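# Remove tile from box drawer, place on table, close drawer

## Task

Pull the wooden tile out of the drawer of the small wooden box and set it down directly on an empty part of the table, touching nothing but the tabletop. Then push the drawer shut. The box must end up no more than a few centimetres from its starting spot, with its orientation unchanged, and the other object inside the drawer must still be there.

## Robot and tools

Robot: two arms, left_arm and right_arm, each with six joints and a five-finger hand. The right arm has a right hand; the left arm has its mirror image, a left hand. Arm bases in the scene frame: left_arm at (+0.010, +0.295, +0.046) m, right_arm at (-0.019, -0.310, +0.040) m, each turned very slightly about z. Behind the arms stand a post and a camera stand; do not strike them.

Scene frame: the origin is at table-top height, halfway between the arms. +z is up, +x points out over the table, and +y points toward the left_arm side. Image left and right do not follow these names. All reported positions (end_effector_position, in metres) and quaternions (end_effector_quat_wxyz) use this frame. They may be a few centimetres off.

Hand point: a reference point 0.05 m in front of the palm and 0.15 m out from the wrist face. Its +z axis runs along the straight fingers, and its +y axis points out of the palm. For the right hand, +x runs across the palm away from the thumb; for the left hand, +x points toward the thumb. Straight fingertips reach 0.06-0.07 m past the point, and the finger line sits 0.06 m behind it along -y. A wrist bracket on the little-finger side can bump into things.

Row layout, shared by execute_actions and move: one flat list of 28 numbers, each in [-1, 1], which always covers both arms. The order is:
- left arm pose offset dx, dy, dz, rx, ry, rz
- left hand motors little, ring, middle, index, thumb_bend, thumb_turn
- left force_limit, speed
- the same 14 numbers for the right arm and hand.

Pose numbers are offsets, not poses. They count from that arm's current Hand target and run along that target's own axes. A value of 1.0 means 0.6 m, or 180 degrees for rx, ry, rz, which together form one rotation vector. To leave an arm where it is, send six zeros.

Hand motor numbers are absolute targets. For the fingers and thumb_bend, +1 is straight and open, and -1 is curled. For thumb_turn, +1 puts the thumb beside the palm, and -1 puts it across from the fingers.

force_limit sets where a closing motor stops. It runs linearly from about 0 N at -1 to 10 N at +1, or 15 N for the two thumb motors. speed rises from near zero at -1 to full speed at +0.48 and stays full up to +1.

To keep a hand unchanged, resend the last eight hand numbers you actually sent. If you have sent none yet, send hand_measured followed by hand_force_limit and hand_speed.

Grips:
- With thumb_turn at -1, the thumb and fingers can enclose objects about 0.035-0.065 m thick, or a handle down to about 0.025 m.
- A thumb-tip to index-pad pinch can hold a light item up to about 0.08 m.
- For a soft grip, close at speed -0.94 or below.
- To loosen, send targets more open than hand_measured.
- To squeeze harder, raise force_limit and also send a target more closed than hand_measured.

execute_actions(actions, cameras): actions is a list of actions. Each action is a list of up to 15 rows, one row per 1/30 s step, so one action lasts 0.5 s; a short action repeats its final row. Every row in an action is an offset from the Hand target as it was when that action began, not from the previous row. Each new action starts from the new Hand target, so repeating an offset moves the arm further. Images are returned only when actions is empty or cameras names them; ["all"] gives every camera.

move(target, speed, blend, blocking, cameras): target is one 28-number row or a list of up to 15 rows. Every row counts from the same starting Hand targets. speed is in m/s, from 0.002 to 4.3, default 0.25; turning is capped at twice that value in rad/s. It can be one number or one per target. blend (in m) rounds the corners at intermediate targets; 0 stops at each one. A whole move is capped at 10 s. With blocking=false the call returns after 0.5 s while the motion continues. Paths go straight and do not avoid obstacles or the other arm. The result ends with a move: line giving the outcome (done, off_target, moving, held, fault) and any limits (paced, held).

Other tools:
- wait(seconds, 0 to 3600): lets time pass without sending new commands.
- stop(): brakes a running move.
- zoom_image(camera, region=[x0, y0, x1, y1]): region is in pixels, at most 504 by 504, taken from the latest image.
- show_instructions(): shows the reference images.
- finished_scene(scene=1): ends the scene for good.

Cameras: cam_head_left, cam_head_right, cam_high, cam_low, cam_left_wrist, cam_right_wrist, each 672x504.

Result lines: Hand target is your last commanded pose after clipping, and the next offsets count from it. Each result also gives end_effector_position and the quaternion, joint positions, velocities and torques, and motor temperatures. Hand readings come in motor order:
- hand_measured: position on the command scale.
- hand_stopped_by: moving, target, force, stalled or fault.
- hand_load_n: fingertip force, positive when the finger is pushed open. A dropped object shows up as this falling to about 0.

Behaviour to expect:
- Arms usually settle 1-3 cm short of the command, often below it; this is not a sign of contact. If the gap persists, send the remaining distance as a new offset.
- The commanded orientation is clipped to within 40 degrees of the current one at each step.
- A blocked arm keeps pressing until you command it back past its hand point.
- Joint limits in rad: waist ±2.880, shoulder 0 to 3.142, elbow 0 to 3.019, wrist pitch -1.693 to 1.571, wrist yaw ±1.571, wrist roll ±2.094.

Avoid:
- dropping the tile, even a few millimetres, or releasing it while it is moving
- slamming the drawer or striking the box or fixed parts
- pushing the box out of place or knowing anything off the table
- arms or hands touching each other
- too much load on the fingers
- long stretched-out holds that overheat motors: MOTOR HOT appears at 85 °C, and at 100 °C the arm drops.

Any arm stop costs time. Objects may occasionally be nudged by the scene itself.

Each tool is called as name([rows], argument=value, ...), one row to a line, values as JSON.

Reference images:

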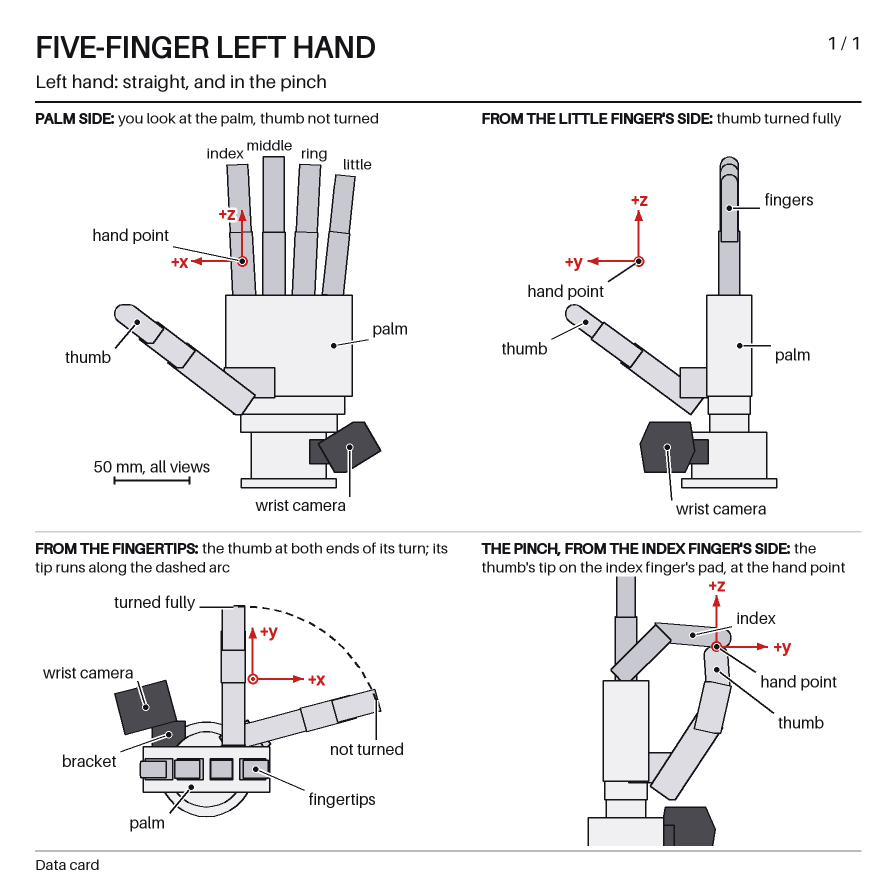

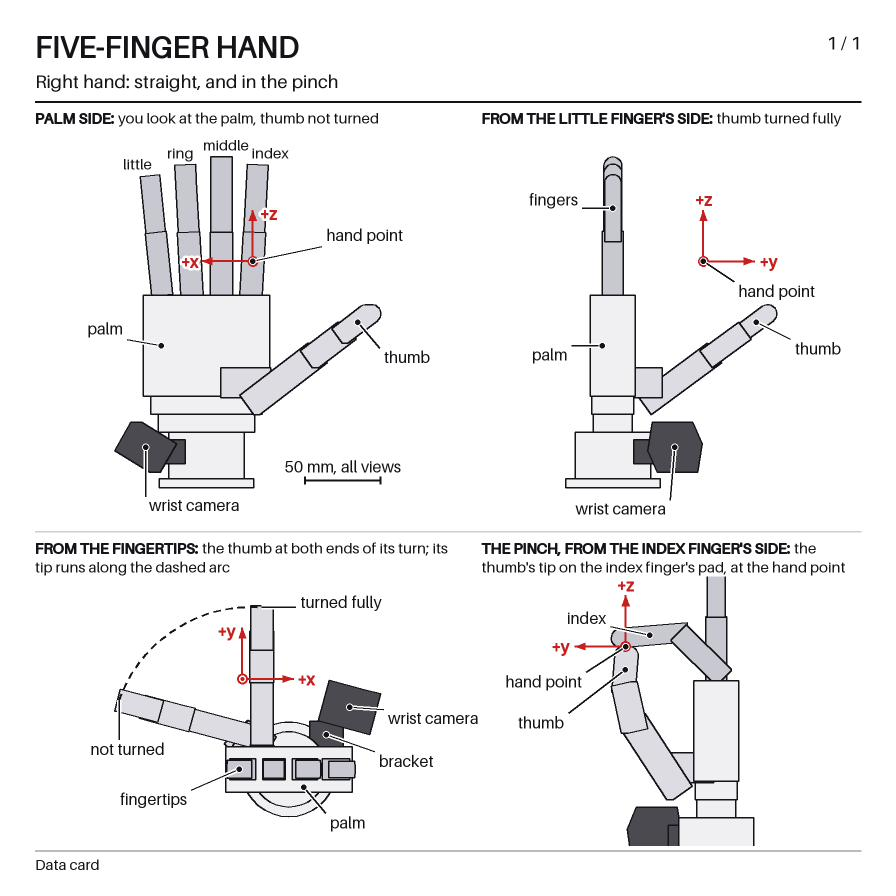

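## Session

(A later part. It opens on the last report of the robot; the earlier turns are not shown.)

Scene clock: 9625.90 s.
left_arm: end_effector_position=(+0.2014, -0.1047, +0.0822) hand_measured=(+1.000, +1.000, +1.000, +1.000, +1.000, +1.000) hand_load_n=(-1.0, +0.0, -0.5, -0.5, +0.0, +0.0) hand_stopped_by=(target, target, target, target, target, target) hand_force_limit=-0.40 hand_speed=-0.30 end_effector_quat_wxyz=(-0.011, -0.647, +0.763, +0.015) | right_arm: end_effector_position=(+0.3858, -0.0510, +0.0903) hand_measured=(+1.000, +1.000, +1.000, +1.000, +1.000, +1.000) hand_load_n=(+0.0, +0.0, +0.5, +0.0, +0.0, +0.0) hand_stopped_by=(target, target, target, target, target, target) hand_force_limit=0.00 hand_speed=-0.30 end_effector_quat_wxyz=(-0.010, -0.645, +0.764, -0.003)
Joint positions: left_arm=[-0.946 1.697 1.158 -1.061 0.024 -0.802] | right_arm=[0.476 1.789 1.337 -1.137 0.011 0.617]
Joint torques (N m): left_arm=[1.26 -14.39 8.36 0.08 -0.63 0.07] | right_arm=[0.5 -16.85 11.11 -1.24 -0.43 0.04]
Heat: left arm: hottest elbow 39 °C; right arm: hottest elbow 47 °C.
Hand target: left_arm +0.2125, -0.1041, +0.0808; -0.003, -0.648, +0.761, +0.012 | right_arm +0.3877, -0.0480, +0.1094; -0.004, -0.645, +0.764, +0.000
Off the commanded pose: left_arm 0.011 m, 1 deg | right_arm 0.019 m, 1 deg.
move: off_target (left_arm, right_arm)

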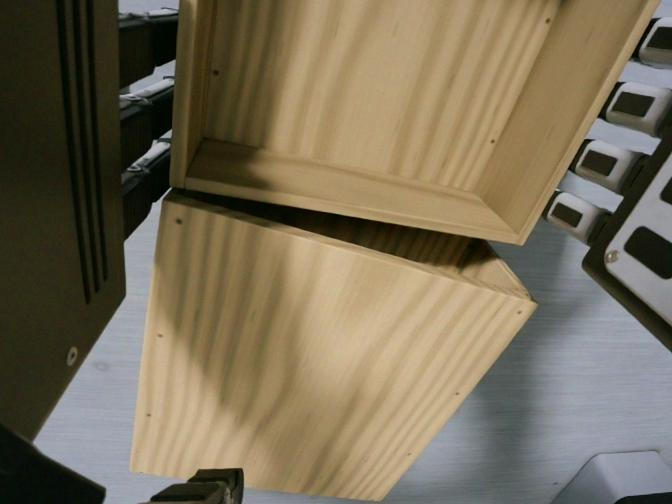

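zoom_image(camera="cam_right_wrist", region=[110, 100, 330, 265])

execute_actions(actions=[], cameras=["cam_high","cam_low","cam_head_right"])

zoom_image(camera="cam_head_right", region=[230, 240, 360, 350])

zoom_image(camera="cam_low", region=[150, 340, 550, 504])

Scaled by 2.291 from the camera's image (finer frame: 960x720).

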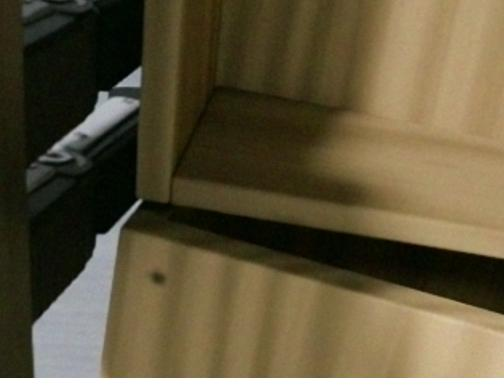

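Scene clock: 9637.27 s.
left_arm: end_effector_position=(+0.2014, -0.1047, +0.0822) hand_measured=(+1.000, +1.000, +1.000, +1.000, +1.000, +1.000) hand_load_n=(-1.0, -0.5, -0.5, +0.0, +0.0, +0.0) hand_stopped_by=(target, target, target, target, target, target) hand_force_limit=-0.40 hand_speed=-0.30 end_effector_quat_wxyz=(-0.011, -0.647, +0.763, +0.015) | right_arm: end_effector_position=(+0.3858, -0.0510, +0.0903) hand_measured=(+1.000, +1.000, +1.000, +1.000, +1.000, +1.000) hand_load_n=(+0.0, +0.0, +0.5, +0.0, +0.0, +0.0) hand_stopped_by=(target, target, target, target, target, target) hand_force_limit=0.00 hand_speed=-0.30 end_effector_quat_wxyz=(-0.010, -0.645, +0.764, -0.003)
Joint positions: left_arm=[-0.946 1.697 1.158 -1.061 0.024 -0.802] | right_arm=[0.476 1.789 1.337 -1.137 0.011 0.617]
Joint velocities: within noise
Joint torques (N m): left_arm=[1.14 -14.45 8.39 0.09 -0.63 0.08] | right_arm=[0.5 -16.79 11.1 -1.24 -0.42 0.04]
Motor temperatures (°C): left_arm=[26 30 39 27 26 29] | right_arm=[29 35 47 24 26 29]
Heat: left arm: hottest elbow 39 °C; right arm: hottest elbow 47 °C.
Hand target: left_arm +0.2125, -0.1041, +0.0808; -0.003, -0.648, +0.761, +0.012 | right_arm +0.3877, -0.0480, +0.1094; -0.004, -0.645, +0.764, +0.000
Off the commanded pose: left_arm 0.011 m, 1 deg | right_arm 0.019 m, 1 deg.
Images, in order (width x height): cam_head_right 672x504, cam_high 672x504, cam_low 672x504.

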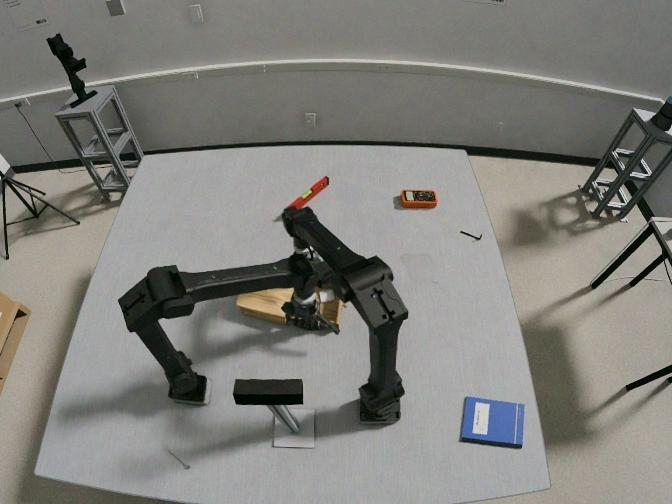

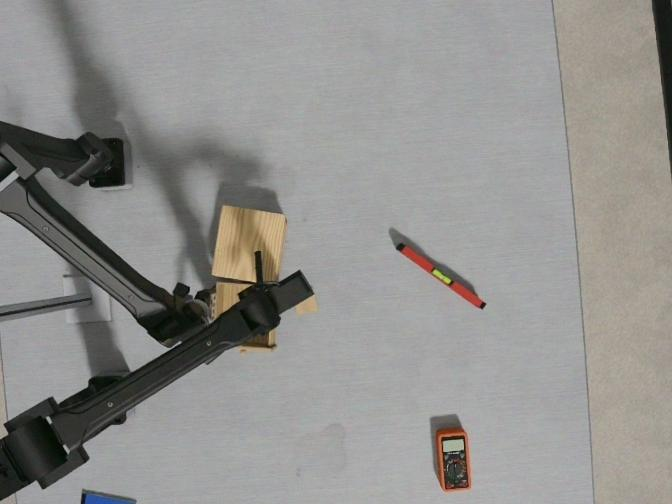

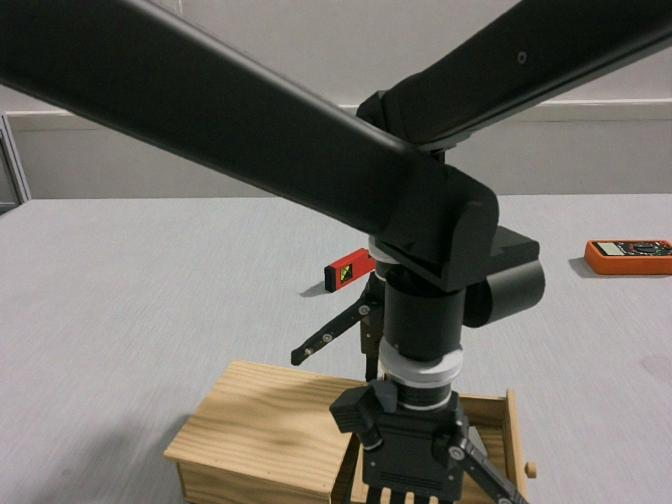

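Scaled by 3.877 from the camera's image (finer frame: 960x720).

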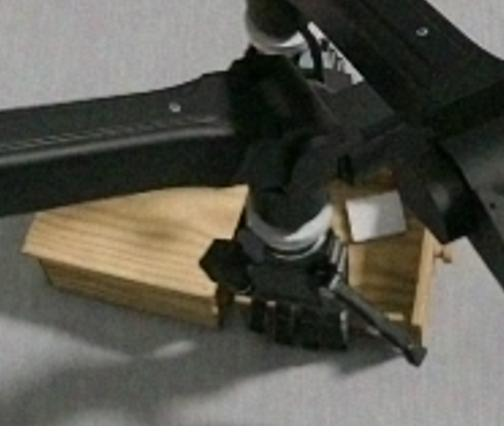

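Scaled by 1.260 from the camera's image (finer frame: 960x720).

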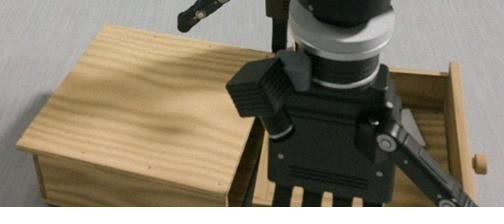

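move(target=[0.0,-0.0,-0.03,0,0,0,1,1,1,1,1,1,-0.4,-0.3,0,0,-0.00,0,0,0,1,1,1,1,1,1,0.0,-0.3], speed=0.02, cameras=["cam_right_wrist"])

Scene clock: 9644.93 s.
left_arm: end_effector_position=(+0.1970, -0.0957, +0.0828) hand_measured=(+1.000, +1.000, +1.000, +1.000, +1.000, +1.000) hand_load_n=(+0.0, -0.5, -0.5, +0.0, +0.0, +0.0) hand_stopped_by=(target, target, target, target, target, target) hand_force_limit=-0.40 hand_speed=-0.30 end_effector_quat_wxyz=(-0.005, -0.646, +0.762, +0.033) | right_arm: end_effector_position=(+0.3821, -0.0524, +0.0910) hand_measured=(+1.000, +1.000, +1.000, +1.000, +1.000, +1.000) hand_load_n=(+0.0, +0.0, +0.0, +0.0, +0.0, +0.0) hand_stopped_by=(target, target, target, target, target, target) hand_force_limit=0.00 hand_speed=-0.30 end_effector_quat_wxyz=(-0.017, -0.645, +0.764, +0.000)
Joint positions: left_arm=[-0.946 1.697 1.158 -1.098 0.016 -0.802] | right_arm=[0.476 1.789 1.337 -1.151 0.009 0.617]
Joint torques (N m): left_arm=[1.2 -16.56 10.17 -0.23 -0.32 0.07] | right_arm=[0.44 -16.85 11.07 -0.69 -0.36 0.04]
Heat: left arm: hottest elbow 39 °C; right arm: hottest elbow 47 °C.
Hand target: left_arm +0.2128, -0.1043, +0.0988; -0.003, -0.648, +0.761, +0.012 | right_arm +0.3877, -0.0480, +0.1094; -0.004, -0.645, +0.764, +0.000
Off the commanded pose: left_arm 0.024 m, 2 deg | right_arm 0.020 m, 1 deg.
move: off_target (left_arm)

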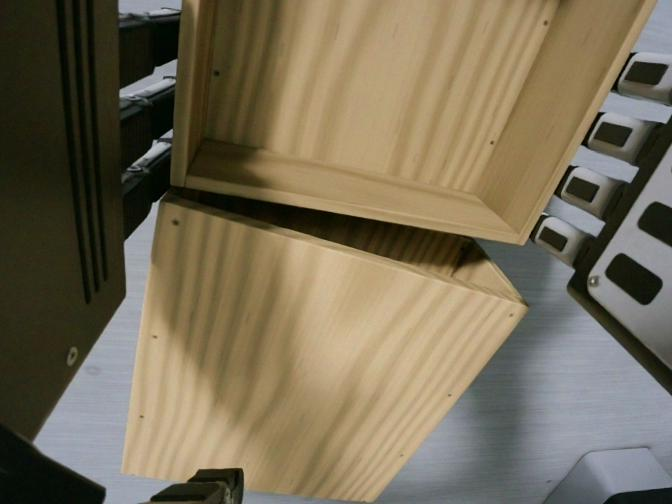

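move(target=[0.01,-0.03,-0.02,0,0,0,1,1,1,1,1,1,-0.4,-0.3,0,0,-0.00,0,0,0,1,1,1,1,1,1,0.0,-0.3], speed=0.02, cameras=["cam_right_wrist","cam_low"])

Scene clock: 9663.33 s.
left_arm: end_effector_position=(+0.1984, -0.0932, +0.0851) hand_measured=(+1.000, +1.000, +1.000, +1.000, +1.000, +1.000) hand_load_n=(-0.5, +0.0, +0.0, +0.0, +0.0, +0.0) hand_stopped_by=(target, target, target, target, target, target) hand_force_limit=-0.40 hand_speed=-0.30 end_effector_quat_wxyz=(-0.003, -0.648, +0.760, +0.039) | right_arm: end_effector_position=(+0.3806, -0.0527, +0.0915) hand_measured=(+1.000, +1.000, +1.000, +1.000, +1.000, +1.000) hand_load_n=(+0.0, +0.0, +0.0, +0.0, +0.0, +0.0) hand_stopped_by=(target, target, target, target, target, target) hand_force_limit=0.00 hand_speed=-0.30 end_effector_quat_wxyz=(-0.019, -0.645, +0.764, +0.001)
Joint positions: left_arm=[-0.941 1.697 1.165 -1.115 0.014 -0.802] | right_arm=[0.476 1.789 1.337 -1.157 0.007 0.617]
Joint torques (N m): left_arm=[0.21 -15.33 7.36 -0.05 -0.07 -0.01] | right_arm=[0.44 -16.73 11.03 -0.44 -0.29 0.04]
Heat: left arm: hottest elbow 39 °C; right arm: hottest elbow 47 °C.
Hand target: left_arm +0.1987, -0.0930, +0.0847; -0.002, -0.648, +0.761, +0.038 (not the last commanded pose) | right_arm +0.3877, -0.0480, +0.1093; -0.004, -0.645, +0.764, +0.000
Off the commanded pose: left_arm 0.045 m, 3 deg | right_arm 0.020 m, 2 deg.
move: held (left_arm; a check stopped the path); limits=held
pose unreachable (left arm): on one or more control steps of this call, first in action 0 (counted from 0), this arm could not follow its commanded pose, so it was not sent that pose on those steps. It may still have moved: this result reports where it is.
cause: moving toward the commanded pose would bring a part of the arm too close to another arm (a part of this arm just beyond joint 3 (elbow) and a part of the right arm just beyond its joint 3 (elbow), 26 mm apart when this arm was first held).
Images, in order (width x height): cam_low 672x504, cam_right_wrist 672x504.

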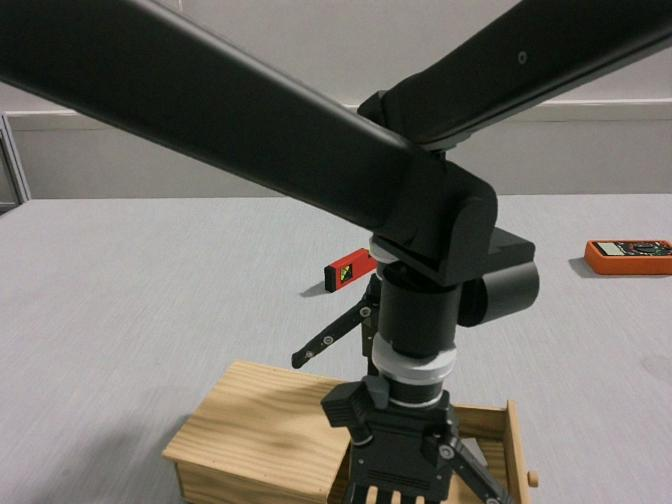

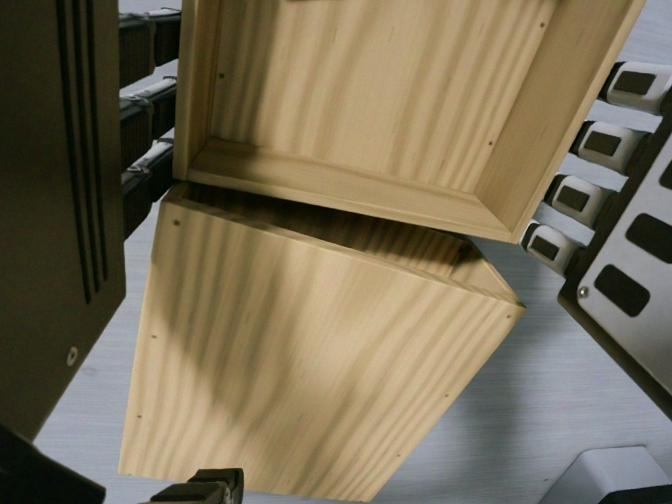

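move(target=[-0.02,0,0,0,0,0,1,1,1,1,1,1,-0.4,-0.3,-0.04,0,-0.00,0,0,0,1,1,1,1,1,1,0.0,-0.3], speed=0.03, cameras=["cam_right_wrist","cam_low","cam_high"])

Scene clock: 9732.03 s.
left_arm: end_effector_position=(+0.1969, -0.0848, +0.0808) hand_measured=(+1.000, +1.000, +1.000, +1.000, +1.000, +1.000) hand_load_n=(+0.0, +0.0, +0.0, +0.0, +0.0, +0.0) hand_stopped_by=(target, target, target, target, target, target) hand_force_limit=-0.40 hand_speed=-0.30 end_effector_quat_wxyz=(-0.002, -0.650, +0.759, +0.046) | right_arm: end_effector_position=(+0.3821, -0.0409, +0.1006) hand_measured=(+1.000, +1.000, +1.000, +1.000, +1.000, +1.000) hand_load_n=(+0.0, +0.0, +0.0, +0.0, +0.0, +0.0) hand_stopped_by=(target, target, target, target, target, target) hand_force_limit=0.00 hand_speed=-0.30 end_effector_quat_wxyz=(-0.016, -0.643, +0.765, +0.001)
Joint positions: left_arm=[-0.933 1.695 1.147 -1.115 0.013 -0.798] | right_arm=[0.495 1.789 1.364 -1.177 0.006 0.641]
Joint torques (N m): left_arm=[0.73 -16.73 6.46 0.16 -0.11 0.12] | right_arm=[1.79 -14.21 12.9 -0.14 -0.27 0.16]
Heat: left arm: hottest elbow 37 °C; right arm: hottest elbow 47 °C.
Hand target: left_arm +0.2005, -0.0810, +0.0852; -0.002, -0.648, +0.761, +0.038 | right_arm +0.3916, -0.0244, +0.1090; -0.005, -0.645, +0.764, +0.000
Off the commanded pose: left_arm 0.007 m, 1 deg | right_arm 0.021 m, 1 deg.
move: off_target (right_arm)
Images, in order (width x height): cam_high 672x504, cam_low 672x504, cam_right_wrist 672x504.

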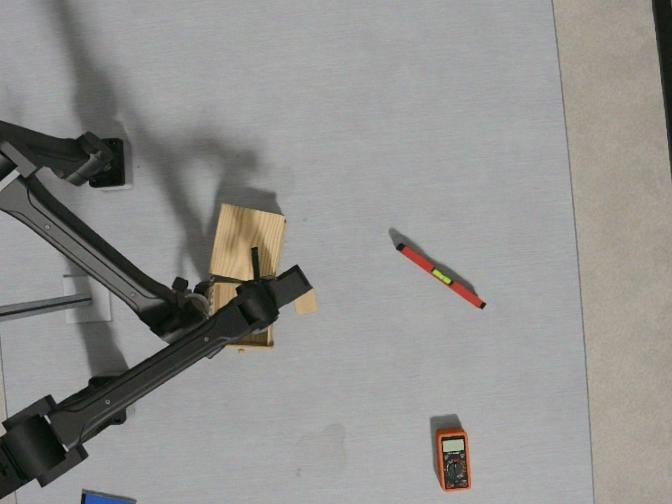

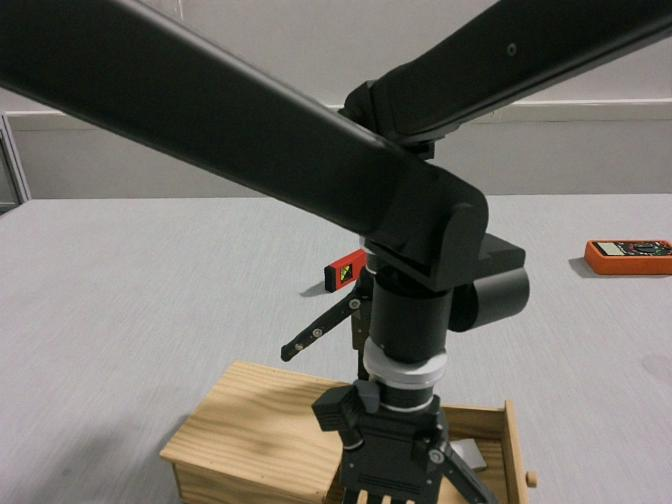

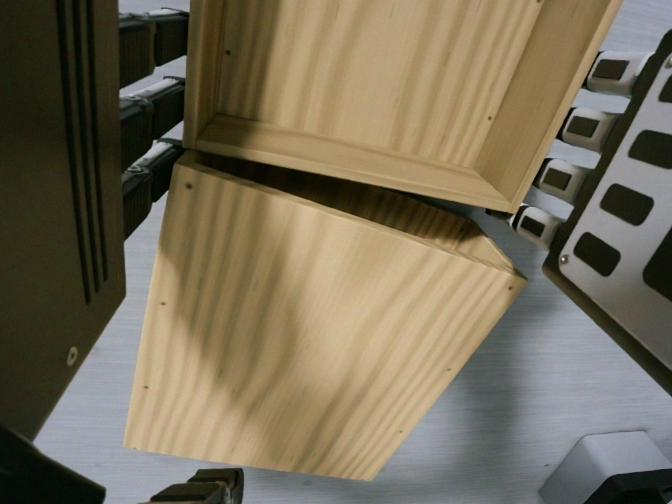

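zoom_image(camera="cam_right_wrist", region=[110, 80, 330, 245])

zoom_image(camera="cam_right_wrist", region=[380, 120, 600, 285])

zoom_image(camera="cam_low", region=[150, 340, 550, 504])

Scaled by 2.291 from the camera's image (finer frame: 960x720).

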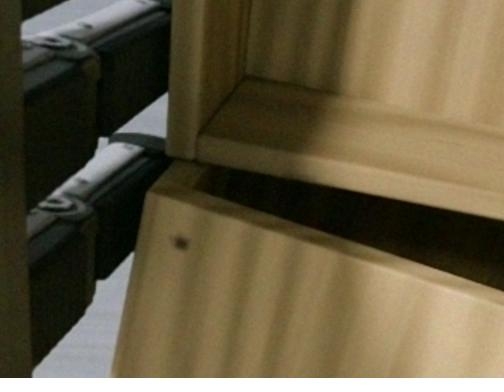

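Scaled by 2.291 from the camera's image (finer frame: 960x720).

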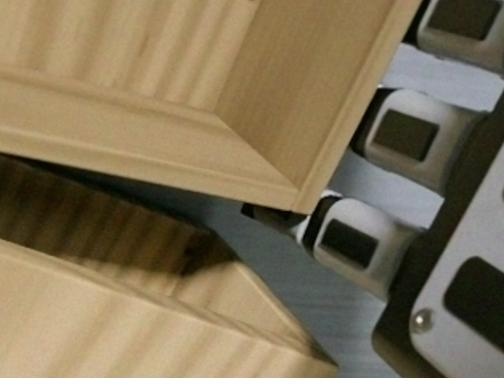

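Scaled by 1.260 from the camera's image (finer frame: 960x720).

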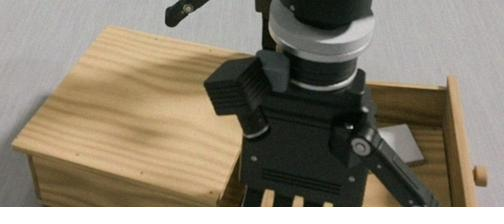

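move(target=[0,0.02,0,0,0,0,1,1,1,1,1,1,-0.4,-0.3,0.03,0,0.04,0,0,0,1,1,1,1,1,1,0.0,-0.3], speed=0.03, cameras=["cam_right_wrist"])

Scene clock: 9787.90 s.
left_arm: end_effector_position=(+0.1913, -0.0774, +0.0820) hand_measured=(+1.000, +1.000, +1.000, +1.000, +1.000, +1.000) hand_load_n=(+0.0, +0.0, +0.0, +0.0, +0.0, +0.0) hand_stopped_by=(target, target, target, target, target, target) hand_force_limit=-0.40 hand_speed=-0.30 end_effector_quat_wxyz=(-0.002, -0.650, +0.759, +0.048) | right_arm: end_effector_position=(+0.3869, -0.0379, +0.0917) hand_measured=(+1.000, +1.000, +1.000, +1.000, +1.000, +1.000) hand_load_n=(+0.5, +0.0, +0.0, +0.0, +0.0, +0.0) hand_stopped_by=(target, target, target, target, target, target) hand_force_limit=0.00 hand_speed=-0.30 end_effector_quat_wxyz=(-0.001, -0.644, +0.765, -0.001)
Joint positions: left_arm=[-0.934 1.674 1.123 -1.115 0.013 -0.798] | right_arm=[0.495 1.792 1.345 -1.126 0.003 0.64]
Joint torques (N m): left_arm=[-0.21 -16.32 6.39 0.31 -0.01 -0.05] | right_arm=[-0.21 -14.39 8.64 0.59 -0.16 -0.1]
Heat: left arm: hottest elbow 36 °C; right arm: hottest elbow 49 °C.
Hand target: left_arm +0.1888, -0.0793, +0.0860; -0.002, -0.648, +0.760, +0.038 | right_arm +0.3885, -0.0422, +0.0853; -0.004, -0.645, +0.764, +0.000
Off the commanded pose: left_arm 0.005 m, 1 deg | right_arm 0.008 m, 0 deg.
move: done

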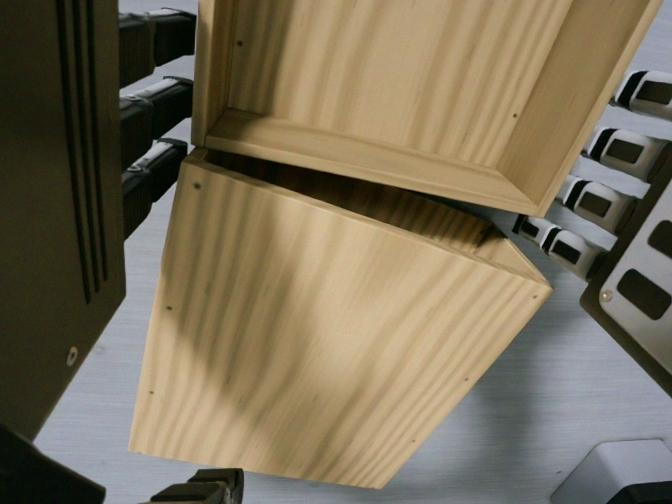

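move([
  [0,0.04,0,0,0,0,1,1,1,1,1,1,-0.4,-0.3,0.0,-0.01,0.0,0,0,0,1,1,1,1,1,1,0.0,-0.3],
  [0,0.04,0,0,0,0,1,1,1,1,1,1,-0.4,-0.3,0.0,-0.01,-0.25,0,0,0,1,1,1,1,1,1,0.0,-0.3],
], speed=[0.04,0.1], blend=[0.003,0], cameras=[])

Scene clock: 9819.83 s.
left_arm: end_effector_position=(+0.1676, -0.0723, +0.0841) hand_measured=(+1.000, +1.000, +1.000, +1.000, +1.000, +1.000) hand_load_n=(+0.0, +0.0, +0.0, +0.0, +0.0, +0.0) hand_stopped_by=(target, target, target, target, target, target) hand_force_limit=-0.40 hand_speed=-0.30 end_effector_quat_wxyz=(-0.001, -0.645, +0.762, +0.049) | right_arm: end_effector_position=(+0.3819, -0.0427, +0.2143) hand_measured=(+1.000, +1.000, +1.000, +1.000, +1.000, +1.000) hand_load_n=(+0.0, +0.0, +0.0, +0.0, -0.5, +0.0) hand_stopped_by=(target, target, target, target, target, target) hand_force_limit=0.00 hand_speed=-0.30 end_effector_quat_wxyz=(-0.028, -0.644, +0.764, +0.005)
Joint positions: left_arm=[-0.974 1.633 1.075 -1.109 0.014 -0.827] | right_arm=[0.491 1.722 1.58 -1.486 0.003 0.634]
Joint torques (N m): left_arm=[-0.44 -15.27 6.35 0.36 0.07 -0.14] | right_arm=[-0.38 -15.91 13.63 -0.14 -0.13 -0.09]
Heat: left arm: hottest elbow 37 °C; right arm: hottest elbow 47 °C.
Hand target: left_arm +0.1651, -0.0754, +0.0874; -0.002, -0.648, +0.761, +0.038 | right_arm +0.3955, -0.0425, +0.2352; -0.005, -0.645, +0.764, +0.001
Off the commanded pose: left_arm 0.005 m, 1 deg | right_arm 0.025 m, 3 deg.
move: off_target (right_arm)

move([
  [0,0.03,0,0,0,0,1,1,1,1,1,1,-0.4,-0.3,0.4982,0.0825,0.0253,0,0,0,1,1,1,1,1,1,0.0,-0.3],
  [0,0.03,-0.25,0,0,0,1,1,1,1,1,1,-0.4,-0.3,0.4982,0.0825,0.0253,0,0,0,1,1,1,1,1,1,0.0,-0.3],
], speed=[0.12,0.12], blend=[0.003,0], cameras=["cam_high","cam_low"])

zoom_image(camera="cam_high", region=[190, 190, 340, 360])

zoom_image(camera="cam_low", region=[150, 340, 550, 504])

Scene clock: 9835.37 s.
left_arm: end_effector_position=(+0.1508, -0.0693, +0.2195) hand_measured=(+1.000, +1.000, +1.000, +1.000, +1.000, +1.000) hand_load_n=(+0.0, +0.0, +0.0, +0.0, +0.0, +0.0) hand_stopped_by=(target, target, target, target, target, target) hand_force_limit=-0.40 hand_speed=-0.30 end_effector_quat_wxyz=(+0.001, -0.646, +0.761, +0.059) | right_arm: end_effector_position=(+0.2969, -0.3253, +0.2196) hand_measured=(+1.000, +1.000, +1.000, +1.000, +1.000, +1.000) hand_load_n=(+0.0, +0.0, +0.0, +0.0, -0.5, +0.0) hand_stopped_by=(target, target, target, target, target, target) hand_force_limit=0.00 hand_speed=-0.30 end_effector_quat_wxyz=(-0.012, -0.644, +0.765, +0.007)
Joint positions: left_arm=[-1.004 1.485 1.282 -1.484 0.016 -0.858] | right_arm=[-0.118 1.352 1.171 -1.416 0.008 0.027]
Joint torques (N m): left_arm=[-0.15 -13.51 12.11 -0.53 0.06 -0.1] | right_arm=[-0.26 -10.11 9.32 0.58 -0.14 -0.09]
Heat: left arm: hottest elbow 37 °C; right arm: hottest elbow 48 °C.
Hand target: left_arm +0.1555, -0.0809, +0.2381; -0.002, -0.648, +0.760, +0.038 | right_arm +0.2966, -0.3290, +0.2221; -0.005, -0.645, +0.764, +0.001
Off the commanded pose: left_arm 0.022 m, 2 deg | right_arm 0.005 m, 1 deg.
move: off_target (left_arm)

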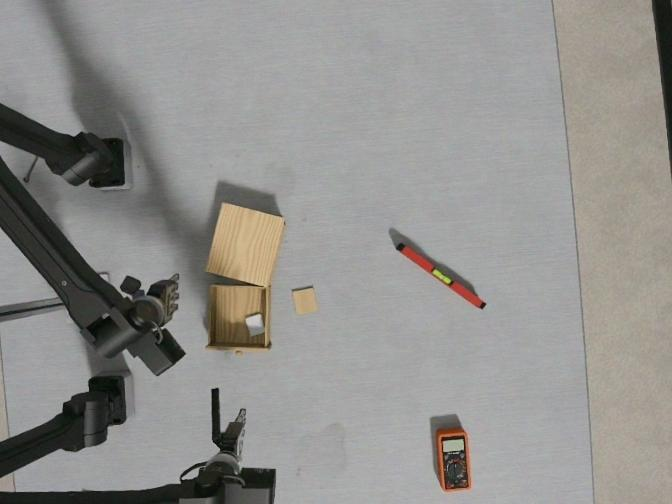

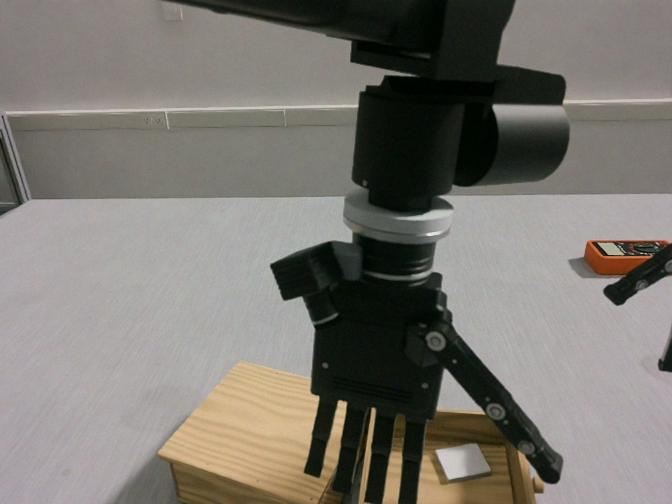

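Scaled by 2.965 from the camera's image (finer frame: 960x720).

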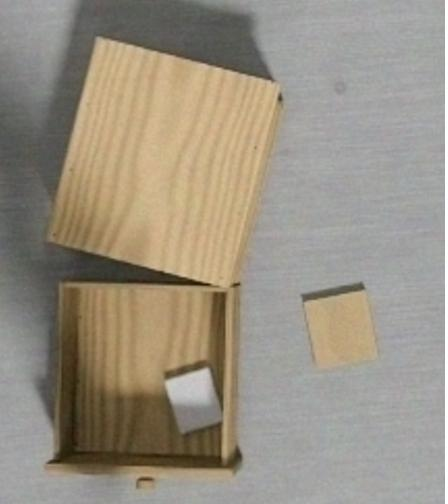

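Scaled by 1.260 from the camera's image (finer frame: 960x720).

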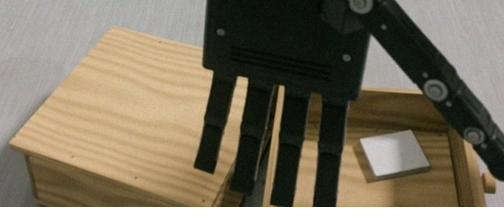

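move([
  [0.0172,-0.0877,0.0107,0.5177,-0.0065,-0.0316,1,1,0.35,0.35,0,-1,-0.4,-0.3,0,0,0,0,0,0,1,1,1,1,1,1,0.0,-0.3],
  [0.0177,-0.1487,0.1872,0.5177,-0.0065,-0.0316,1,1,0.35,0.35,0,-1,-0.4,-0.3,0,0,0,0,0,0,1,1,1,1,1,1,0.0,-0.3],
], speed=[0.15,0.1], blend=[0.01,0], cameras=["cam_high","cam_low","cam_head_left"])

zoom_image(camera="cam_high", region=[150, 230, 300, 360])

Scene clock: 9920.20 s.
left_arm: end_effector_position=(+0.2330, -0.1042, +0.1271) hand_measured=(+1.000, +1.000, +0.350, +0.350, +0.000, -1.000) hand_load_n=(+0.0, +0.0, +0.0, +0.0, +0.0, +0.0) hand_stopped_by=(target, target, target, target, target, target) hand_force_limit=-0.40 hand_speed=-0.30 end_effector_quat_wxyz=(+0.470, -0.485, +0.518, -0.525) | right_arm: end_effector_position=(+0.2969, -0.3253, +0.2196) hand_measured=(+1.000, +1.000, +1.000, +1.000, +1.000, +1.000) hand_load_n=(+0.0, +0.0, +0.0, +0.0, +0.0, +0.0) hand_stopped_by=(target, target, target, target, target, target) hand_force_limit=0.00 hand_speed=-0.30 end_effector_quat_wxyz=(-0.012, -0.644, +0.765, +0.007)
Joint positions: left_arm=[-1.457 1.687 0.503 1.141 -1.389 -0.065] | right_arm=[-0.118 1.352 1.171 -1.416 0.008 0.027]
Joint torques (N m): left_arm=[0.79 -9.35 3.49 1.74 0 0.09] | right_arm=[-0.26 -10.11 9.29 0.57 -0.14 -0.09]
Heat: left arm: hottest elbow 40 °C; right arm: hottest elbow 45 °C.
Hand target: left_arm +0.2357, -0.0992, +0.1202; +0.478, -0.480, +0.521, -0.520 | right_arm +0.2966, -0.3290, +0.2221; -0.005, -0.645, +0.764, +0.001
Off the commanded pose: left_arm 0.009 m, 1 deg | right_arm 0.004 m, 1 deg.
move: done
Images, in order (width x height): cam_head_left 672x504, cam_high 672x504, cam_low 672x504.

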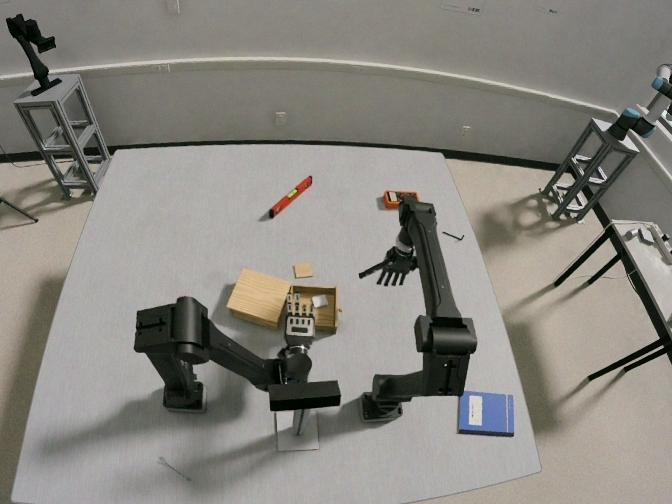

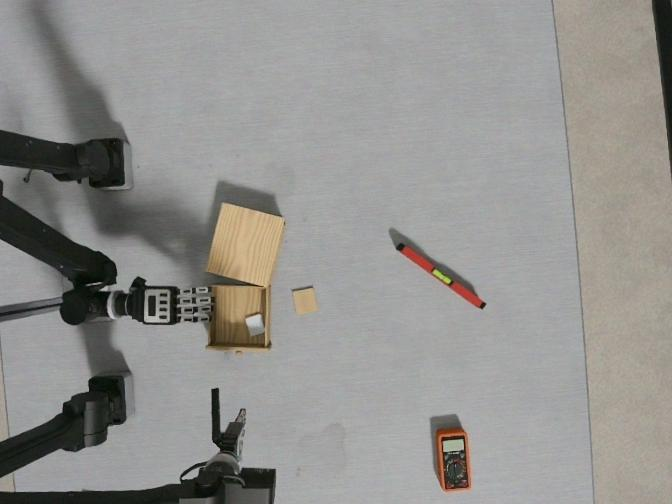

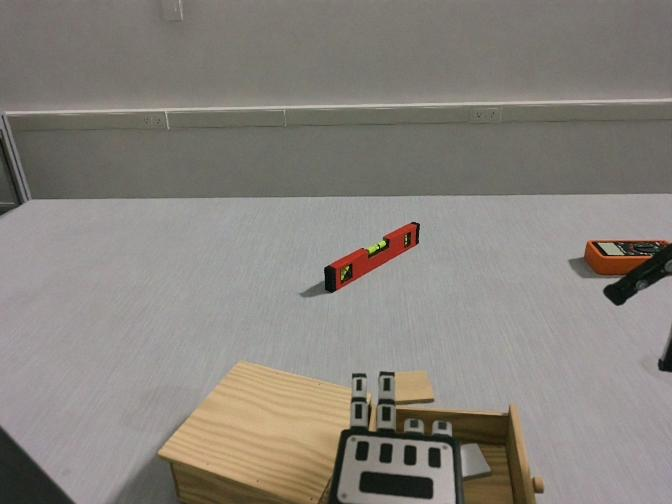

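Scaled by 3.360 from the camera's image (finer frame: 960x720).

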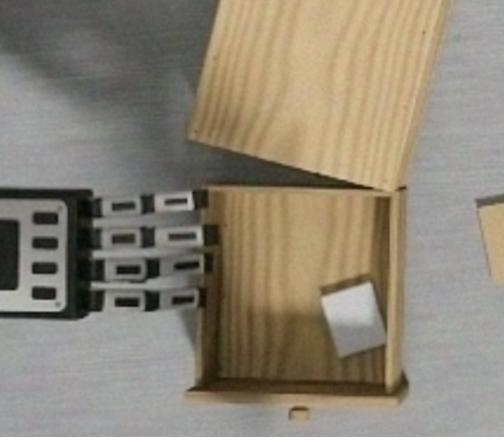

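move(target=[0.0,0.1,0.0,0,0,0,1,1,0.35,0.35,0,-1,-0.4,-0.3,0,0,0,0,0,0,1,1,1,1,1,1,0.0,-0.3], speed=0.06, cameras=["cam_high","cam_low","cam_left_wrist"])

zoom_image(camera="cam_high", region=[170, 260, 290, 360])

Scene clock: 9936.60 s.
left_arm: end_effector_position=(+0.2328, -0.0991, +0.0639) hand_measured=(+1.000, +1.000, +0.350, +0.350, +0.000, -1.000) hand_load_n=(+0.5, +0.0, +0.0, +0.0, +0.0, -0.5) hand_stopped_by=(target, target, target, target, target, target) hand_force_limit=-0.40 hand_speed=-0.30 end_effector_quat_wxyz=(+0.474, -0.482, +0.521, -0.522) | right_arm: end_effector_position=(+0.2969, -0.3253, +0.2196) hand_measured=(+1.000, +1.000, +1.000, +1.000, +1.000, +1.000) hand_load_n=(+0.0, +0.0, +0.0, +0.0, +0.0, +0.0) hand_stopped_by=(target, target, target, target, target, target) hand_force_limit=0.00 hand_speed=-0.30 end_effector_quat_wxyz=(-0.012, -0.644, +0.765, +0.007)
Joint positions: left_arm=[-1.457 1.938 0.503 1.402 -1.389 -0.042] | right_arm=[-0.118 1.352 1.171 -1.416 0.008 0.027]
Joint torques (N m): left_arm=[0.73 -10.75 2.54 1.84 -0.01 0.13] | right_arm=[-0.26 -10.11 9.31 0.59 -0.14 -0.1]
Heat: left arm: hottest elbow 39 °C; right arm: hottest elbow 45 °C.
Hand target: left_arm +0.2355, -0.0992, +0.0602; +0.478, -0.480, +0.521, -0.520 | right_arm +0.2966, -0.3290, +0.2221; -0.005, -0.645, +0.764, +0.001
Off the commanded pose: left_arm 0.005 m, 1 deg | right_arm 0.004 m, 1 deg.
move: done

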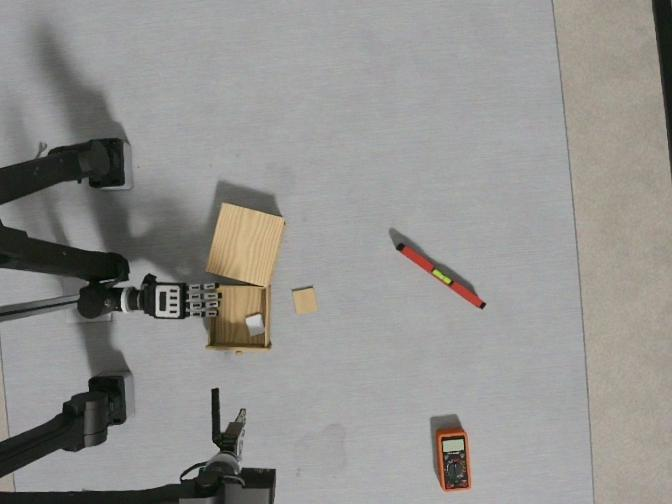

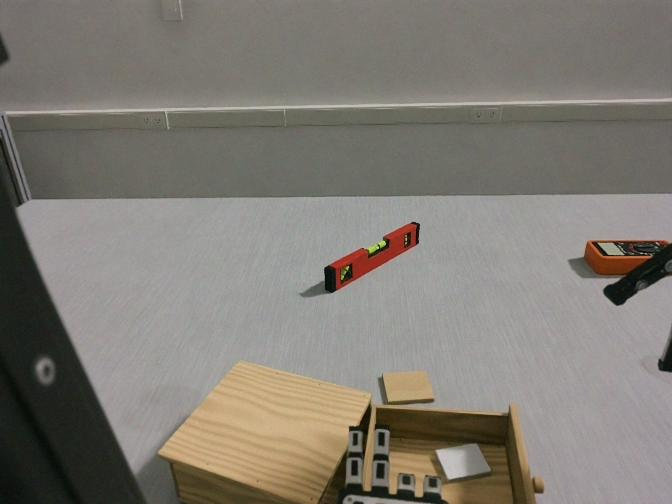

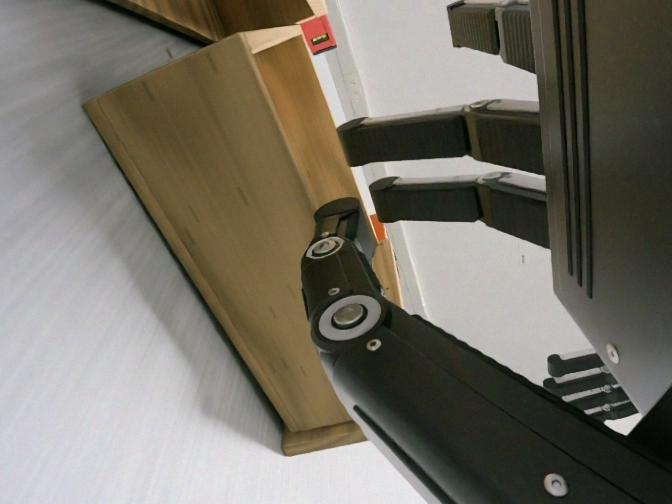

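Scaled by 4.200 from the camera's image (finer frame: 960x720).

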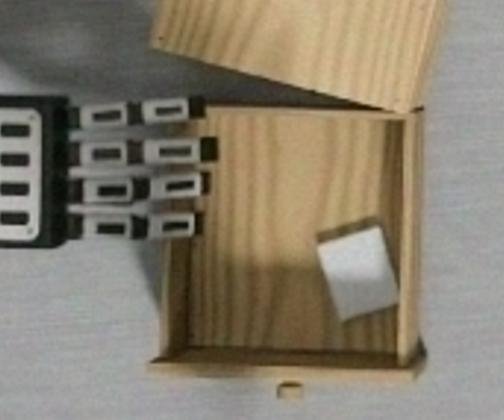

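execute_actions(actions=[])

Scene clock: 9978.83 s.
left_arm: end_effector_position=(+0.2328, -0.0991, +0.0639) hand_measured=(+1.000, +1.000, +0.350, +0.350, +0.000, -1.000) hand_load_n=(+0.0, +0.0, +0.0, +0.0, +0.0, +0.0) hand_stopped_by=(target, target, target, target, target, target) hand_force_limit=-0.40 hand_speed=-0.30 end_effector_quat_wxyz=(+0.474, -0.481, +0.521, -0.522) | right_arm: end_effector_position=(+0.2969, -0.3253, +0.2196) hand_measured=(+1.000, +1.000, +1.000, +1.000, +1.000, +1.000) hand_load_n=(+0.0, +0.0, +0.0, +0.0, +0.0, +0.0) hand_stopped_by=(target, target, target, target, target, target) hand_force_limit=0.00 hand_speed=-0.30 end_effector_quat_wxyz=(-0.012, -0.644, +0.765, +0.007)
Joint positions: left_arm=[-1.457 1.938 0.503 1.402 -1.389 -0.041] | right_arm=[-0.118 1.352 1.171 -1.416 0.008 0.027]
Joint velocities: within noise
Joint torques (N m): left_arm=[0.67 -10.7 2.58 1.8 -0.02 0.13] | right_arm=[-0.26 -10.05 9.29 0.58 -0.14 -0.09]
Motor temperatures (°C): left_arm=[26 29 36 27 25 29] | right_arm=[29 32 45 24 26 29]
Heat: left arm: hottest elbow 36 °C; right arm: hottest elbow 45 °C.
Hand target: left_arm +0.2355, -0.0992, +0.0602; +0.478, -0.480, +0.521, -0.520 | right_arm +0.2966, -0.3290, +0.2221; -0.005, -0.645, +0.764, +0.001
Off the commanded pose: left_arm 0.005 m, 1 deg | right_arm 0.004 m, 1 deg.

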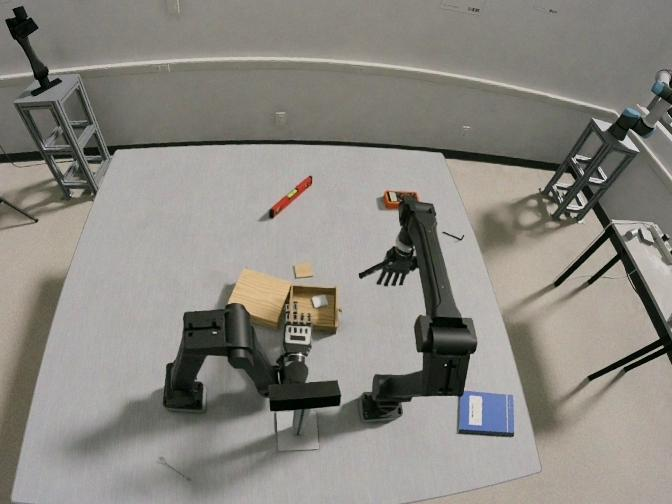

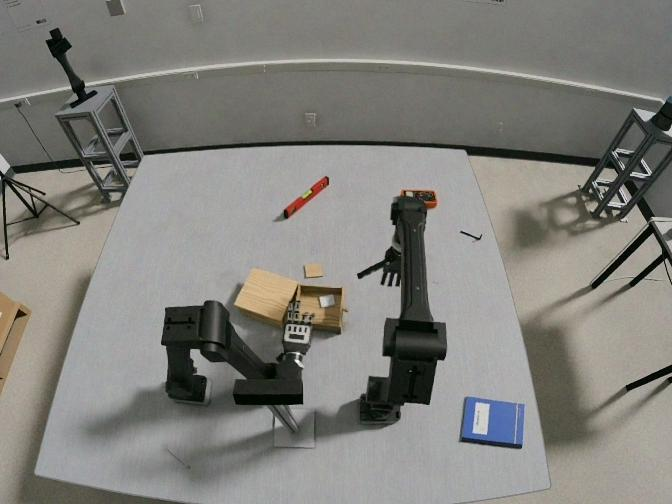

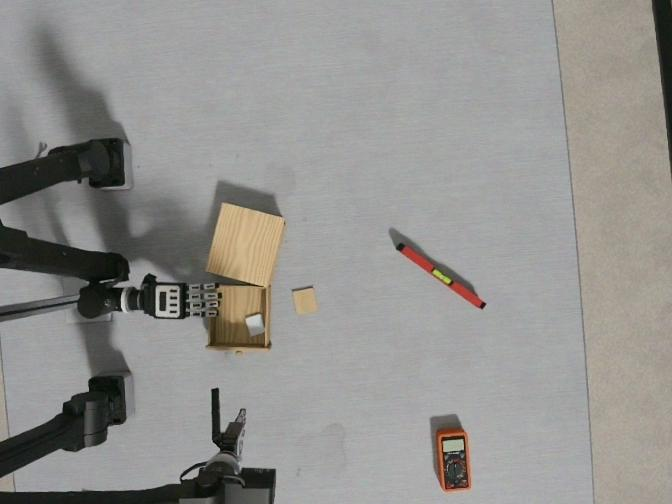

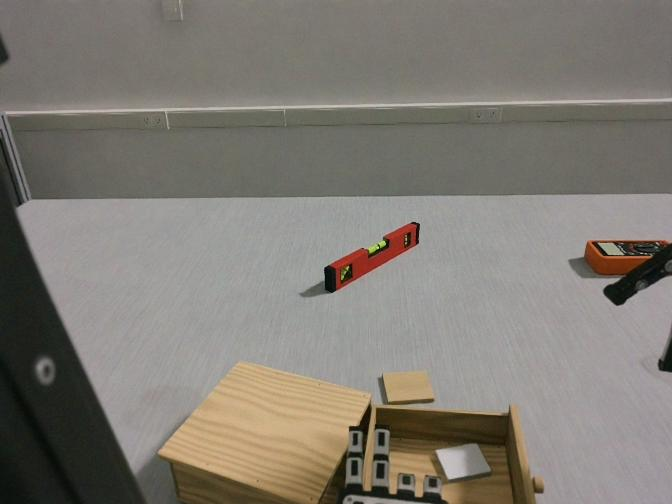

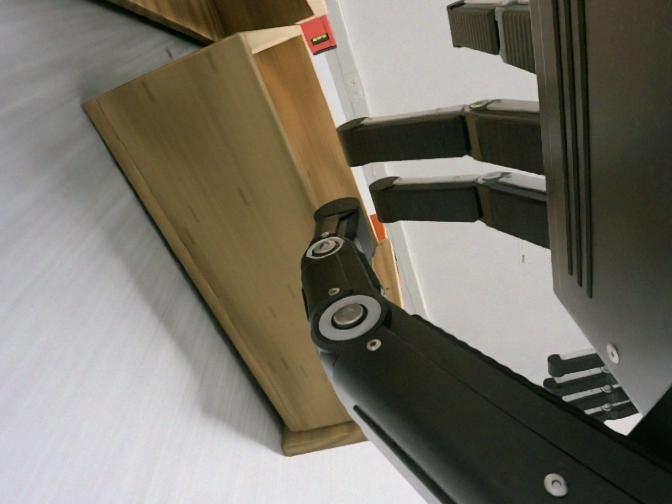

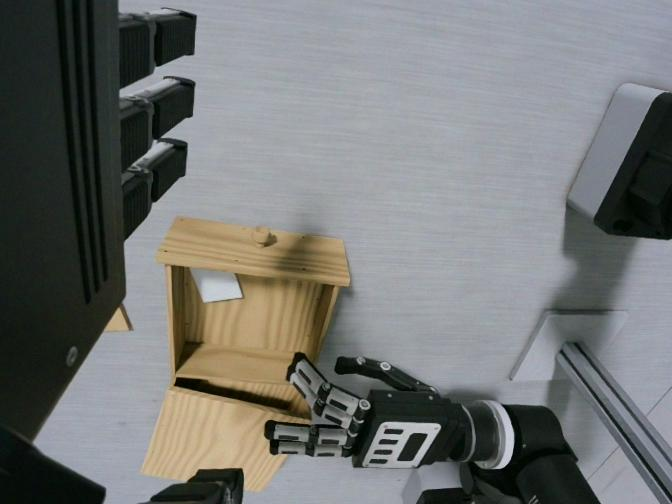

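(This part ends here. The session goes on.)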